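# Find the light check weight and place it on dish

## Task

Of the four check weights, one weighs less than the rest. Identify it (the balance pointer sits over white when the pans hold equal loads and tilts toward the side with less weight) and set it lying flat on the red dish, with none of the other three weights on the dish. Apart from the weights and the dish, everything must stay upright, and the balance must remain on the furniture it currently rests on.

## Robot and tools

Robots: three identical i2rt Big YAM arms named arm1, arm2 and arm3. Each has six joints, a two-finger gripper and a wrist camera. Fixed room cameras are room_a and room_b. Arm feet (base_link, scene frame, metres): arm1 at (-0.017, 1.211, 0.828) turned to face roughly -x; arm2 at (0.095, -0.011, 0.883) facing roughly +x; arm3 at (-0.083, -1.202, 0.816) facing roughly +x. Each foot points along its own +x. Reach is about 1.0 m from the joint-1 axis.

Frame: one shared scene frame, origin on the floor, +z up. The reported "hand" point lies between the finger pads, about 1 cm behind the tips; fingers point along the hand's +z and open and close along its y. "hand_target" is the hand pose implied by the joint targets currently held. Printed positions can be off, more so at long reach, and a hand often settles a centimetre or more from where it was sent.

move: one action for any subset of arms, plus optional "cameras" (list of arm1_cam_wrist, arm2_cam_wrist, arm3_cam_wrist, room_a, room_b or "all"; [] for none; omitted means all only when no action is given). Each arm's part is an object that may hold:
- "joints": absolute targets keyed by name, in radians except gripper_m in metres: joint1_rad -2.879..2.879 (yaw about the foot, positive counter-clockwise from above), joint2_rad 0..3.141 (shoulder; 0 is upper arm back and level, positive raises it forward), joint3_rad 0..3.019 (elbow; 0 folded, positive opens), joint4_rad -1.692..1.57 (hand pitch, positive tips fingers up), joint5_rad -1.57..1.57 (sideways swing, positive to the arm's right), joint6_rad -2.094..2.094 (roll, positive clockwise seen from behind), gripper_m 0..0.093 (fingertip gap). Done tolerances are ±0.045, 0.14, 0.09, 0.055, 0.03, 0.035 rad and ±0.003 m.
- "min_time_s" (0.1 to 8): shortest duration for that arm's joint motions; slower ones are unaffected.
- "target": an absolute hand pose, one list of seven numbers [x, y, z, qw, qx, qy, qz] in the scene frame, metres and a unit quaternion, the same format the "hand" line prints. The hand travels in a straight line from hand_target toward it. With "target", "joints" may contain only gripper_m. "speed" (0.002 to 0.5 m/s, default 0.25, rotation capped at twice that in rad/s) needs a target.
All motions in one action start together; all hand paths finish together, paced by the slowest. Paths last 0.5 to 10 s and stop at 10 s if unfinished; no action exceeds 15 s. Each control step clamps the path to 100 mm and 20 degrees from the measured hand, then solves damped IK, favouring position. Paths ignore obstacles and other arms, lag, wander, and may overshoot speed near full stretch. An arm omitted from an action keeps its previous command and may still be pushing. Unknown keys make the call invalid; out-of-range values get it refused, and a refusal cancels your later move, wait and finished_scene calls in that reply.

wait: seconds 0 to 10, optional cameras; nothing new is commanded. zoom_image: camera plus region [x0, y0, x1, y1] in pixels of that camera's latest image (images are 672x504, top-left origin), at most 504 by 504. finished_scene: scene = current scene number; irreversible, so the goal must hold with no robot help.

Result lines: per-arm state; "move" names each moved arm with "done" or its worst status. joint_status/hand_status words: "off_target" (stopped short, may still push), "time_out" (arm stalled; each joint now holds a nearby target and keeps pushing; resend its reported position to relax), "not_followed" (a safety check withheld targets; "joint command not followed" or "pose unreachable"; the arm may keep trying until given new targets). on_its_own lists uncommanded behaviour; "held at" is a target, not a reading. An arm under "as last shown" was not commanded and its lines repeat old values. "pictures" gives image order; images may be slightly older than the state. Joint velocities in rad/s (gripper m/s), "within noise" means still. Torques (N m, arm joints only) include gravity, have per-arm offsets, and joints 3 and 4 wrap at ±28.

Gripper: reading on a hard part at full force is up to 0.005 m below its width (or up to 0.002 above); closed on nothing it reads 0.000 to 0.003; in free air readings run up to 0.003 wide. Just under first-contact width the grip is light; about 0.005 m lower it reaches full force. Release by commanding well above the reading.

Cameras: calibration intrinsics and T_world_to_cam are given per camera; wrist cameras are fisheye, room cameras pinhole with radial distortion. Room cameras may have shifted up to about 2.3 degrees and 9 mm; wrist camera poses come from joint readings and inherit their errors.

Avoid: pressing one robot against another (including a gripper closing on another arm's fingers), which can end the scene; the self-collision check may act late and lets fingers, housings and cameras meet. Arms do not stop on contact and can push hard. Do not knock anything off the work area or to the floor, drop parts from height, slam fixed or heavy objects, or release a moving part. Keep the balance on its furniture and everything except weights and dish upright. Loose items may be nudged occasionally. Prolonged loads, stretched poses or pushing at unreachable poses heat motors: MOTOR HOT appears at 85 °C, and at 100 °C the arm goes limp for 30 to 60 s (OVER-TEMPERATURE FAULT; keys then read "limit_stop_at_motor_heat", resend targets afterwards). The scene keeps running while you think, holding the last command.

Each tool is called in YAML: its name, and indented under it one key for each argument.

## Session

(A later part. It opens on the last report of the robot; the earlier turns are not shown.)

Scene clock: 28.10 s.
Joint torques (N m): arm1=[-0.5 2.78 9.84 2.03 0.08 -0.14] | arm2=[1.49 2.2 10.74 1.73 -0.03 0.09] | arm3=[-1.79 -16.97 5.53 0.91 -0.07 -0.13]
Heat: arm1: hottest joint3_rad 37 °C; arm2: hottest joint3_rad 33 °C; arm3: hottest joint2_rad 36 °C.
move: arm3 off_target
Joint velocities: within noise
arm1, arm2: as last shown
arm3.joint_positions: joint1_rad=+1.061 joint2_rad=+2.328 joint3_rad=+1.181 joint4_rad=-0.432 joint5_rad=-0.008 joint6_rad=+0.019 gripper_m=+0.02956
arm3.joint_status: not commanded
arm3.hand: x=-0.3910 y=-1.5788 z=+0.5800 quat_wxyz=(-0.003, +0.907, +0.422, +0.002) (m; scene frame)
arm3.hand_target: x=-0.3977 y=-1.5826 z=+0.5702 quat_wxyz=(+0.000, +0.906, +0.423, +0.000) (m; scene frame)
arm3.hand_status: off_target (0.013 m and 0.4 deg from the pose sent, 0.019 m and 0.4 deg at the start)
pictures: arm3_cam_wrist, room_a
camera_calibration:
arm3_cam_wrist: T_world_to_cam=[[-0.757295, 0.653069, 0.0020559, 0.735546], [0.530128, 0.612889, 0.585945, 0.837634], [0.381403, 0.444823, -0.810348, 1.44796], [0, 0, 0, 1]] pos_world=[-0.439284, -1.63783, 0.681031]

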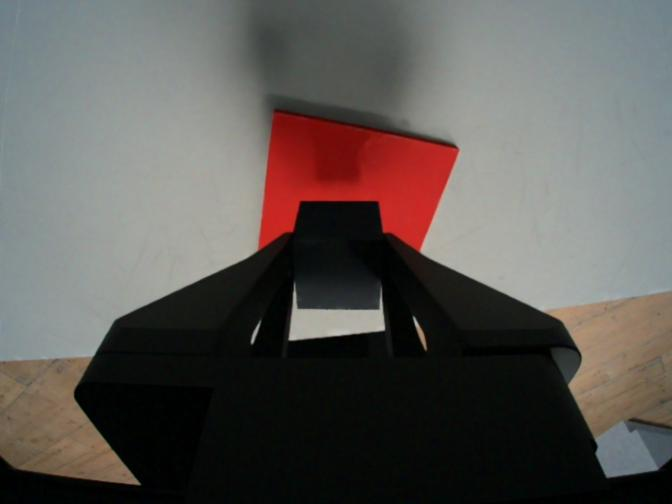

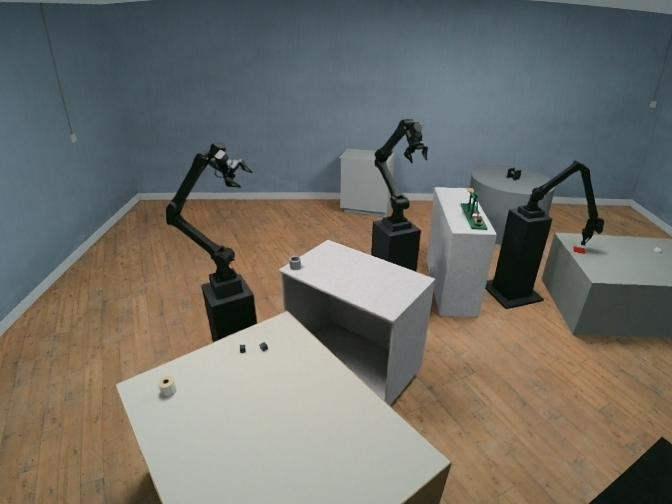

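move:
  arm3: {"target": [-0.385, -1.563, 0.545, 0.0, 0.9063, 0.4226, 0.0], "speed": 0.1}
  cameras: ["arm3_cam_wrist", "room_a"]

zoom_image:
  camera: "room_a"
  region: [540, 200, 640, 270]

Scene clock: 30.93 s.
Joint torques (N m): arm1=[-0.5 3.02 9.84 2.25 0.12 -0.17] | arm2=[1.49 2.26 10.69 1.8 -0.03 0.09] | arm3=[-1.96 -17.08 3.1 0.92 -0.06 -0.14]
Heat: arm1: hottest joint3_rad 38 °C; arm2: hottest joint3_rad 34 °C; arm3: hottest joint2_rad 36 °C.
move: arm3 off_target
Joint velocities: within noise
arm1.joint_positions: joint1_rad=+0.776 joint2_rad=+0.602 joint3_rad=+1.507 joint4_rad=-1.261 joint5_rad=+0.098 joint6_rad=+0.607 gripper_m=+0.09396
arm1.joint_status: not commanded
arm1.hand: x=-0.1701 y=+1.0660 z=+1.4453 quat_wxyz=(-0.349, -0.815, -0.066, +0.458) (m; scene frame)
arm1.hand_target: x=-0.1672 y=+1.0692 z=+1.4585 quat_wxyz=(-0.357, -0.807, -0.065, +0.467) (m; scene frame)
arm1.hand_status: not commanded
arm2.joint_positions: joint1_rad=+0.021 joint2_rad=+0.603 joint3_rad=+1.379 joint4_rad=-1.633 joint5_rad=-0.031 joint6_rad=+0.148 gripper_m=+0.09396
arm2.joint_status: not commanded
arm2.hand: x=-0.0901 y=-0.0176 z=+1.3638 quat_wxyz=(+0.028, +0.934, -0.076, -0.347) (m; scene frame)
arm2.hand_target: x=-0.0886 y=-0.0177 z=+1.3731 quat_wxyz=(+0.029, +0.930, -0.075, -0.358) (m; scene frame)
arm2.hand_status: not commanded
arm3.joint_positions: joint1_rad=+1.058 joint2_rad=+2.370 joint3_rad=+1.158 joint4_rad=-0.343 joint5_rad=-0.008 joint6_rad=+0.015 gripper_m=+0.02956
arm3.joint_status: not commanded
arm3.hand: x=-0.3874 y=-1.5714 z=+0.5571 quat_wxyz=(+0.003, +0.906, +0.422, -0.008) (m; scene frame)
arm3.hand_target: x=-0.3847 y=-1.5630 z=+0.5453 quat_wxyz=(+0.000, +0.906, +0.423, +0.000) (m; scene frame)
arm3.hand_status: off_target (0.015 m and 1.0 deg from the pose sent, 0.039 m and 0.4 deg at the start)
pictures: arm3_cam_wrist, room_a
camera_calibration:
arm3_cam_wrist: T_world_to_cam=[[-0.758201, 0.65202, 0.00138491, 0.731858], [0.537708, 0.624069, 0.566928, 0.875676], [0.368784, 0.43059, -0.823766, 1.40486], [0, 0, 0, 1]] pos_world=[-0.434054, -1.62859, 0.659818]

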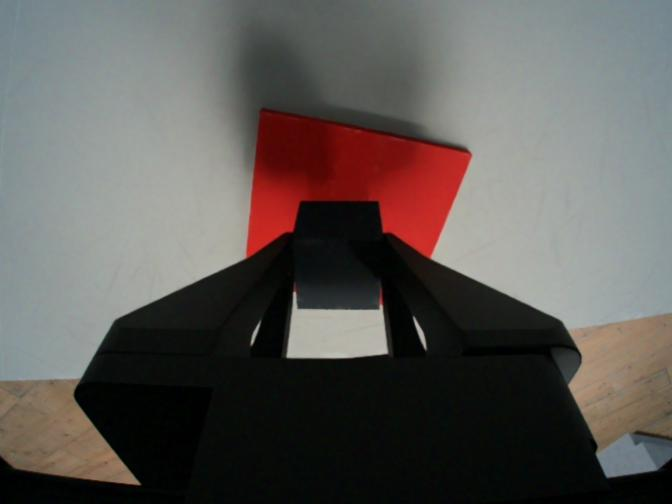

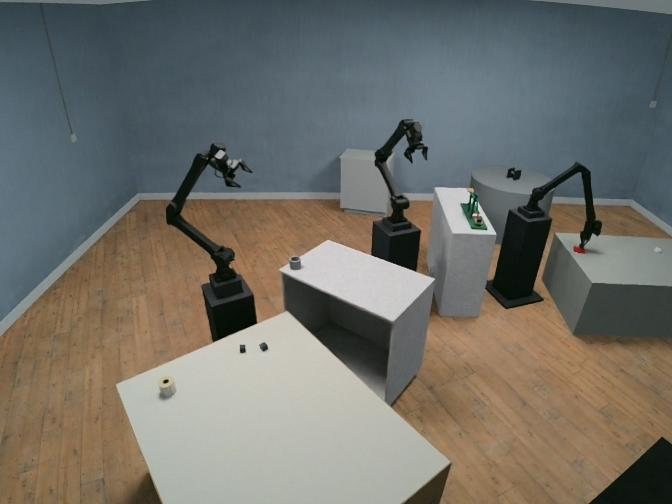

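Scaled by 5.040 from the camera's 672x504 image, which has a finer 960x720 frame.

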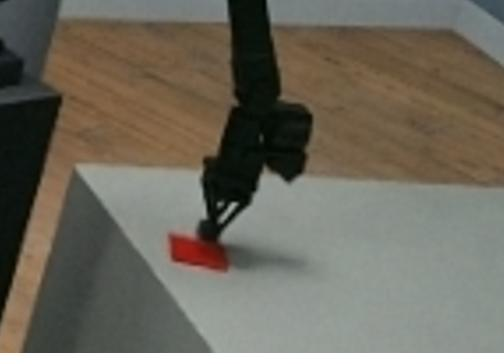

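move:
  arm3: {"target": [-0.377, -1.550, 0.535, 0.0, 0.9063, 0.4226, 0.0], "speed": 0.08}
  cameras: ["arm3_cam_wrist", "room_a"]

zoom_image:
  camera: "room_a"
  region: [540, 200, 640, 270]

Scene clock: 32.10 s.
Joint torques (N m): arm1=[-0.38 3.14 9.88 2.14 0.1 -0.15] | arm2=[1.49 2.37 10.77 1.8 -0.03 0.09] | arm3=[-1.96 -16.5 2.56 0.76 -0.07 -0.16]
Heat: arm1: hottest joint3_rad 38 °C; arm2: hottest joint3_rad 34 °C; arm3: hottest joint2_rad 36 °C.
move: arm3 off_target
Joint velocities: within noise
arm1, arm2: as last shown
arm3.joint_positions: joint1_rad=+1.053 joint2_rad=+2.380 joint3_rad=+1.124 joint4_rad=-0.294 joint5_rad=-0.008 joint6_rad=+0.010 gripper_m=+0.02956
arm3.joint_status: not commanded
arm3.hand: x=-0.3813 y=-1.5604 z=+0.5484 quat_wxyz=(+0.004, +0.906, +0.422, -0.010) (m; scene frame)
arm3.hand_target: x=-0.3766 y=-1.5498 z=+0.5355 quat_wxyz=(+0.000, +0.906, +0.423, +0.000) (m; scene frame)
arm3.hand_status: off_target (0.018 m and 1.3 deg from the pose sent, 0.032 m and 1.0 deg at the start)
pictures: arm3_cam_wrist, room_a
camera_calibration:
arm3_cam_wrist: T_world_to_cam=[[-0.757946, 0.652315, 0.00133693, 0.729907], [0.539788, 0.626044, 0.562759, 0.876563], [0.366259, 0.427263, -0.82662, 1.38623], [0, 0, 0, 1]] pos_world=[-0.427648, -1.61718, 0.651615]

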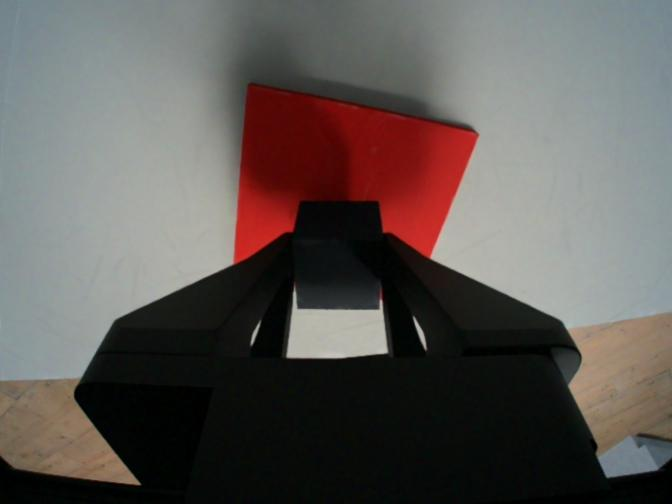

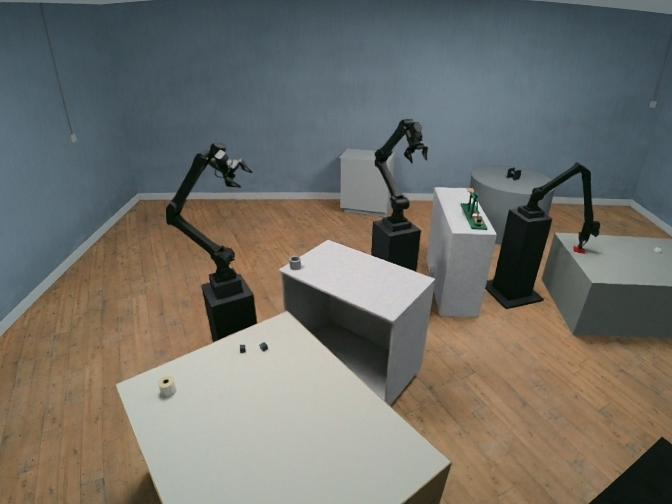

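Scaled by 5.040 from the camera's 672x504 image, which has a finer 960x720 frame.

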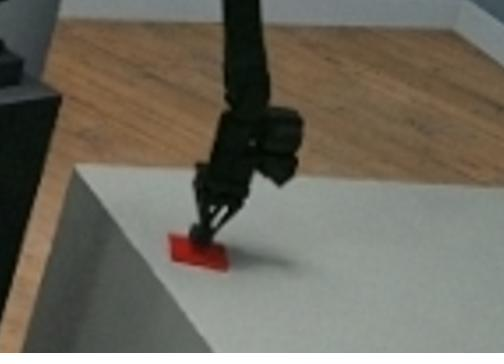

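move:
  arm3: {"target": [-0.377, -1.550, 0.523, 0.0, 0.9063, 0.4226, 0.0], "speed": 0.05}

move:
  arm3: {"target": [-0.377, -1.550, 0.517, 0.0, 0.9063, 0.4226, 0.0], "speed": 0.05}
  cameras: ["arm3_cam_wrist", "room_a"]

zoom_image:
  camera: "room_a"
  region: [540, 200, 640, 270]

Scene clock: 33.30 s.
Joint torques (N m): arm1=[-0.21 3.31 9.95 2.09 0.09 -0.11] | arm2=[1.55 2.26 10.71 1.77 -0.02 0.09] | arm3=[-2.02 -16.32 3.38 0.92 -0.07 -0.12]
Heat: arm1: hottest joint3_rad 38 °C; arm2: hottest joint3_rad 34 °C; arm3: hottest joint2_rad 36 °C.
move: arm3 off_target
Joint velocities: within noise
arm1, arm2: as last shown
arm3.joint_positions: joint1_rad=+1.053 joint2_rad=+2.410 joint3_rad=+1.125 joint4_rad=-0.277 joint5_rad=-0.008 joint6_rad=+0.010 gripper_m=+0.02956
arm3.joint_status: not commanded
arm3.hand: x=-0.3768 y=-1.5545 z=+0.5356 quat_wxyz=(+0.001, +0.907, +0.422, -0.005) (m; scene frame)
arm3.hand_target: x=-0.3767 y=-1.5498 z=+0.5233 quat_wxyz=(+0.000, +0.906, +0.422, +0.000) (m; scene frame)
arm3.hand_status: off_target (0.013 m and 0.6 deg from the pose sent, 0.028 m and 1.3 deg at the start)
pictures: none

Scene clock: 34.27 s.
Joint torques (N m): arm1=[-0.26 2.96 9.89 2.14 0.12 -0.16] | arm2=[1.61 2.26 10.73 1.74 -0.04 0.08] | arm3=[-1.9 -15.38 3.82 1.22 -0.06 -0.11]
Heat: arm1: hottest joint3_rad 38 °C; arm2: hottest joint3_rad 34 °C; arm3: hottest joint2_rad 36 °C.
move: arm3 off_target
Joint velocities: within noise
arm1, arm2: as last shown
arm3.joint_positions: joint1_rad=+1.053 joint2_rad=+2.410 joint3_rad=+1.125 joint4_rad=-0.276 joint5_rad=-0.008 joint6_rad=+0.009 gripper_m=+0.02956
arm3.joint_status: not commanded
arm3.hand: x=-0.3770 y=-1.5548 z=+0.5356 quat_wxyz=(+0.001, +0.906, +0.423, -0.006) (m; scene frame)
arm3.hand_target: x=-0.3766 y=-1.5496 z=+0.5178 quat_wxyz=(+0.000, +0.906, +0.423, +0.000) (m; scene frame)
arm3.hand_status: off_target (0.019 m and 0.7 deg from the pose sent, 0.019 m and 0.6 deg at the start)
pictures: arm3_cam_wrist, room_a
camera_calibration:
arm3_cam_wrist: T_world_to_cam=[[-0.758607, 0.651548, 0.00121173, 0.728159], [0.535138, 0.622007, 0.571607, 0.865101], [0.371676, 0.434274, -0.820527, 1.38131], [0, 0, 0, 1]] pos_world=[-0.423962, -1.6124, 0.638022]

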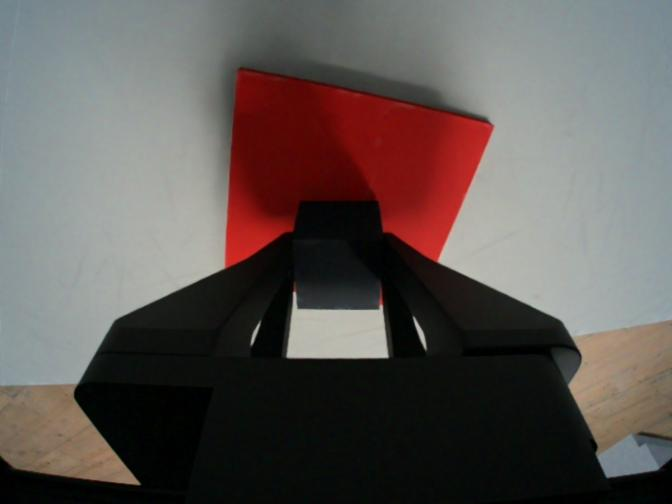

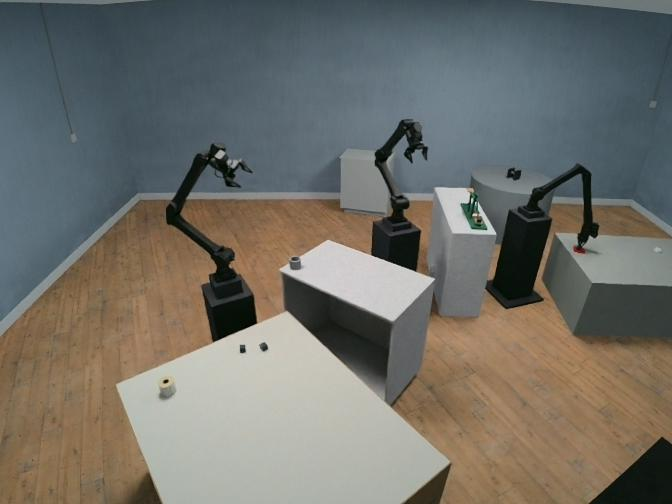

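Scaled by 5.040 from the camera's 672x504 image, which has a finer 960x720 frame.

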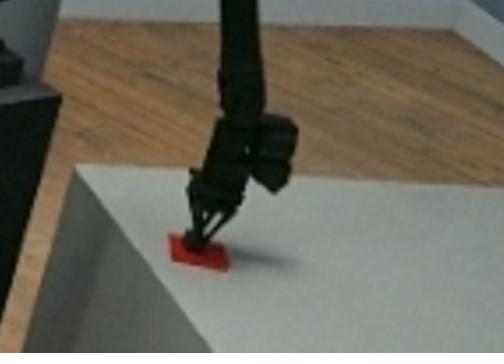

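move:
  arm3: {"joints": {"gripper_m": 0.036}}
  cameras: ["arm3_cam_wrist"]

zoom_image:
  camera: "arm3_cam_wrist"
  region: [180, 50, 520, 380]

Scene clock: 35.17 s.
Joint torques (N m): arm1=[-0.44 3.55 10 2.25 0.09 -0.13] | arm2=[1.49 2.2 10.74 1.74 -0.03 0.08] | arm3=[-1.9 -16.21 3.69 0.92 -0.05 -0.12]
Heat: arm1: hottest joint3_rad 38 °C; arm2: hottest joint3_rad 34 °C; arm3: hottest joint2_rad 36 °C.
move: arm3 done
Joint velocities: within noise
arm1, arm2: as last shown
arm3.joint_positions: joint1_rad=+1.053 joint2_rad=+2.421 joint3_rad=+1.125 joint4_rad=-0.269 joint5_rad=-0.008 joint6_rad=+0.009 gripper_m=+0.03592
arm3.joint_status: all done
arm3.hand: x=-0.3754 y=-1.5528 z=+0.5307 quat_wxyz=(+0.001, +0.906, +0.423, -0.004) (m; scene frame)
arm3.hand_target: x=-0.3765 y=-1.5495 z=+0.5178 quat_wxyz=(+0.000, +0.906, +0.423, +0.000) (m; scene frame)
arm3.hand_status: not commanded
pictures: arm3_cam_wrist
camera_calibration:
arm3_cam_wrist: T_world_to_cam=[[-0.758575, 0.651585, 0.00125364, 0.728091], [0.533916, 0.620479, 0.574404, 0.861578], [0.373495, 0.436397, -0.818571, 1.37878], [0, 0, 0, 1]] pos_world=[-0.422666, -1.6107, 0.632823]

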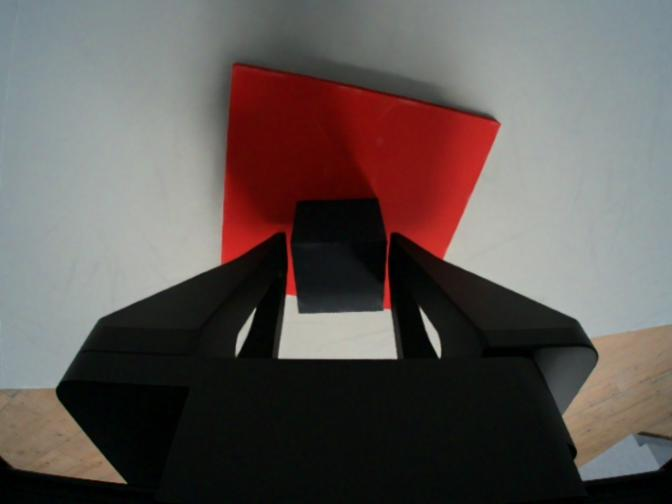

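Scaled by 1.482 from the camera's 672x504 image, which has a finer 960x720 frame.

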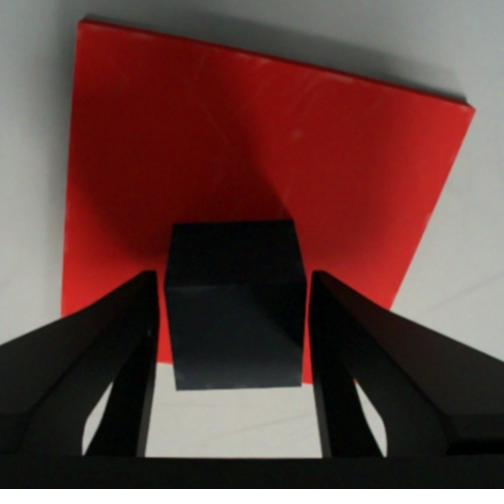

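move:
  arm3: {"joints": {"gripper_m": 0.06}}

move:
  arm3: {"target": [-0.380, -1.558, 0.69, 0.0, 0.9063, 0.4226, 0.0], "speed": 0.15}
  cameras: ["arm3_cam_wrist", "room_a", "room_b"]

zoom_image:
  camera: "arm3_cam_wrist"
  region: [240, 20, 480, 230]

zoom_image:
  camera: "room_b"
  region: [50, 230, 290, 350]

Scene clock: 36.03 s.
Joint torques (N m): arm1=[-0.03 2.96 10 2 0.09 -0.12] | arm2=[1.67 2.2 10.78 1.76 -0.03 0.09] | arm3=[-1.9 -16.21 3.67 0.9 -0.06 -0.12]
Heat: arm1: hottest joint3_rad 38 °C; arm2: hottest joint3_rad 34 °C; arm3: hottest joint2_rad 36 °C.
move: arm3 done
Joint velocities: within noise
arm1, arm2: as last shown
arm3.joint_positions: joint1_rad=+1.053 joint2_rad=+2.421 joint3_rad=+1.125 joint4_rad=-0.269 joint5_rad=-0.008 joint6_rad=+0.009 gripper_m=+0.05982
arm3.joint_status: all done
arm3.hand: x=-0.3754 y=-1.5528 z=+0.5307 quat_wxyz=(+0.001, +0.906, +0.423, -0.004) (m; scene frame)
arm3.hand_target: x=-0.3765 y=-1.5495 z=+0.5178 quat_wxyz=(+0.000, +0.906, +0.423, +0.000) (m; scene frame)
arm3.hand_status: not commanded
pictures: none

Scene clock: 37.97 s.
Joint torques (N m): arm1=[-0.09 3.14 9.94 2.07 0.12 -0.15] | arm2=[1.49 2.43 10.74 1.74 -0.03 0.07] | arm3=[-1.73 -17.67 4.36 0.32 -0.06 -0.1]
Heat: arm1: hottest joint3_rad 38 °C; arm2: hottest joint3_rad 35 °C; arm3: hottest joint2_rad 37 °C.
move: arm3 done
Joint velocities: within noise
arm1, arm2: as last shown
arm3.joint_positions: joint1_rad=+1.053 joint2_rad=+2.041 joint3_rad=+1.057 joint4_rad=-0.582 joint5_rad=-0.008 joint6_rad=+0.009 gripper_m=+0.05990
arm3.joint_status: not commanded
arm3.hand: x=-0.3804 y=-1.5615 z=+0.6882 quat_wxyz=(+0.000, +0.906, +0.423, -0.003) (m; scene frame)
arm3.hand_target: x=-0.3799 y=-1.5580 z=+0.6900 quat_wxyz=(+0.000, +0.906, +0.423, +0.000) (m; scene frame)
arm3.hand_status: done (0.004 m and 0.4 deg from the pose sent, 0.159 m and 0.5 deg at the start)
pictures: arm3_cam_wrist, room_a, room_b
camera_calibration:
arm3_cam_wrist: T_world_to_cam=[[-0.758592, 0.651564, 0.00129054, 0.729754], [0.53333, 0.619796, 0.575684, 0.777046], [0.374295, 0.437398, -0.817671, 1.51467], [0, 0, 0, 1]] pos_world=[-0.427768, -1.6196, 0.790224]

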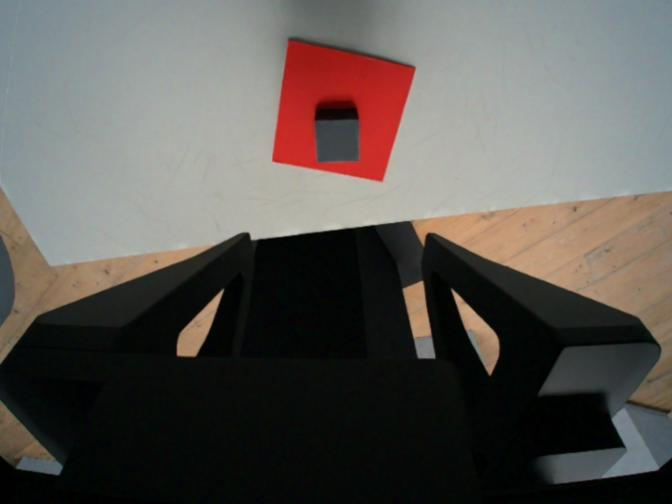

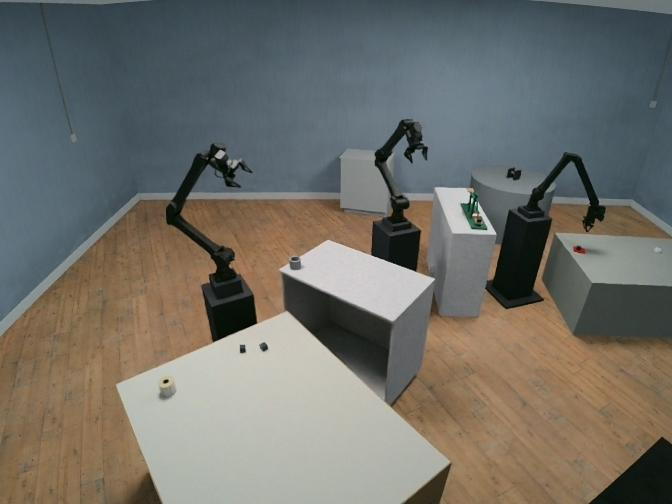

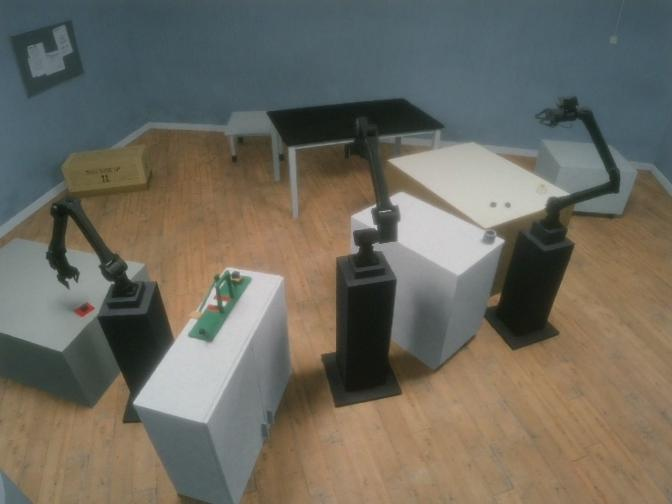

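Scaled by 2.100 from the camera's 672x504 image, which has a finer 960x720 frame.

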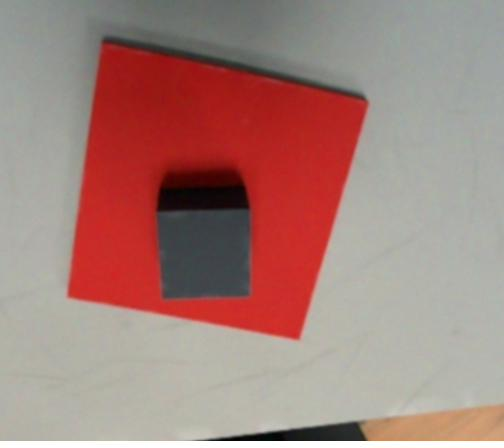

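Scaled by 2.100 from the camera's 672x504 image, which has a finer 960x720 frame.

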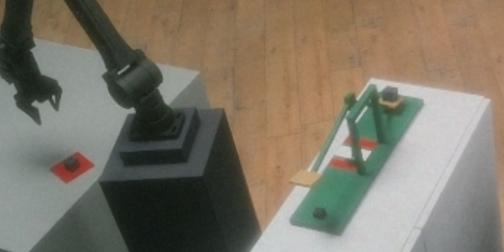

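Flat on the dish, near its centre.

finished_scene:
  scene: 2

The scene is finished: the task was done.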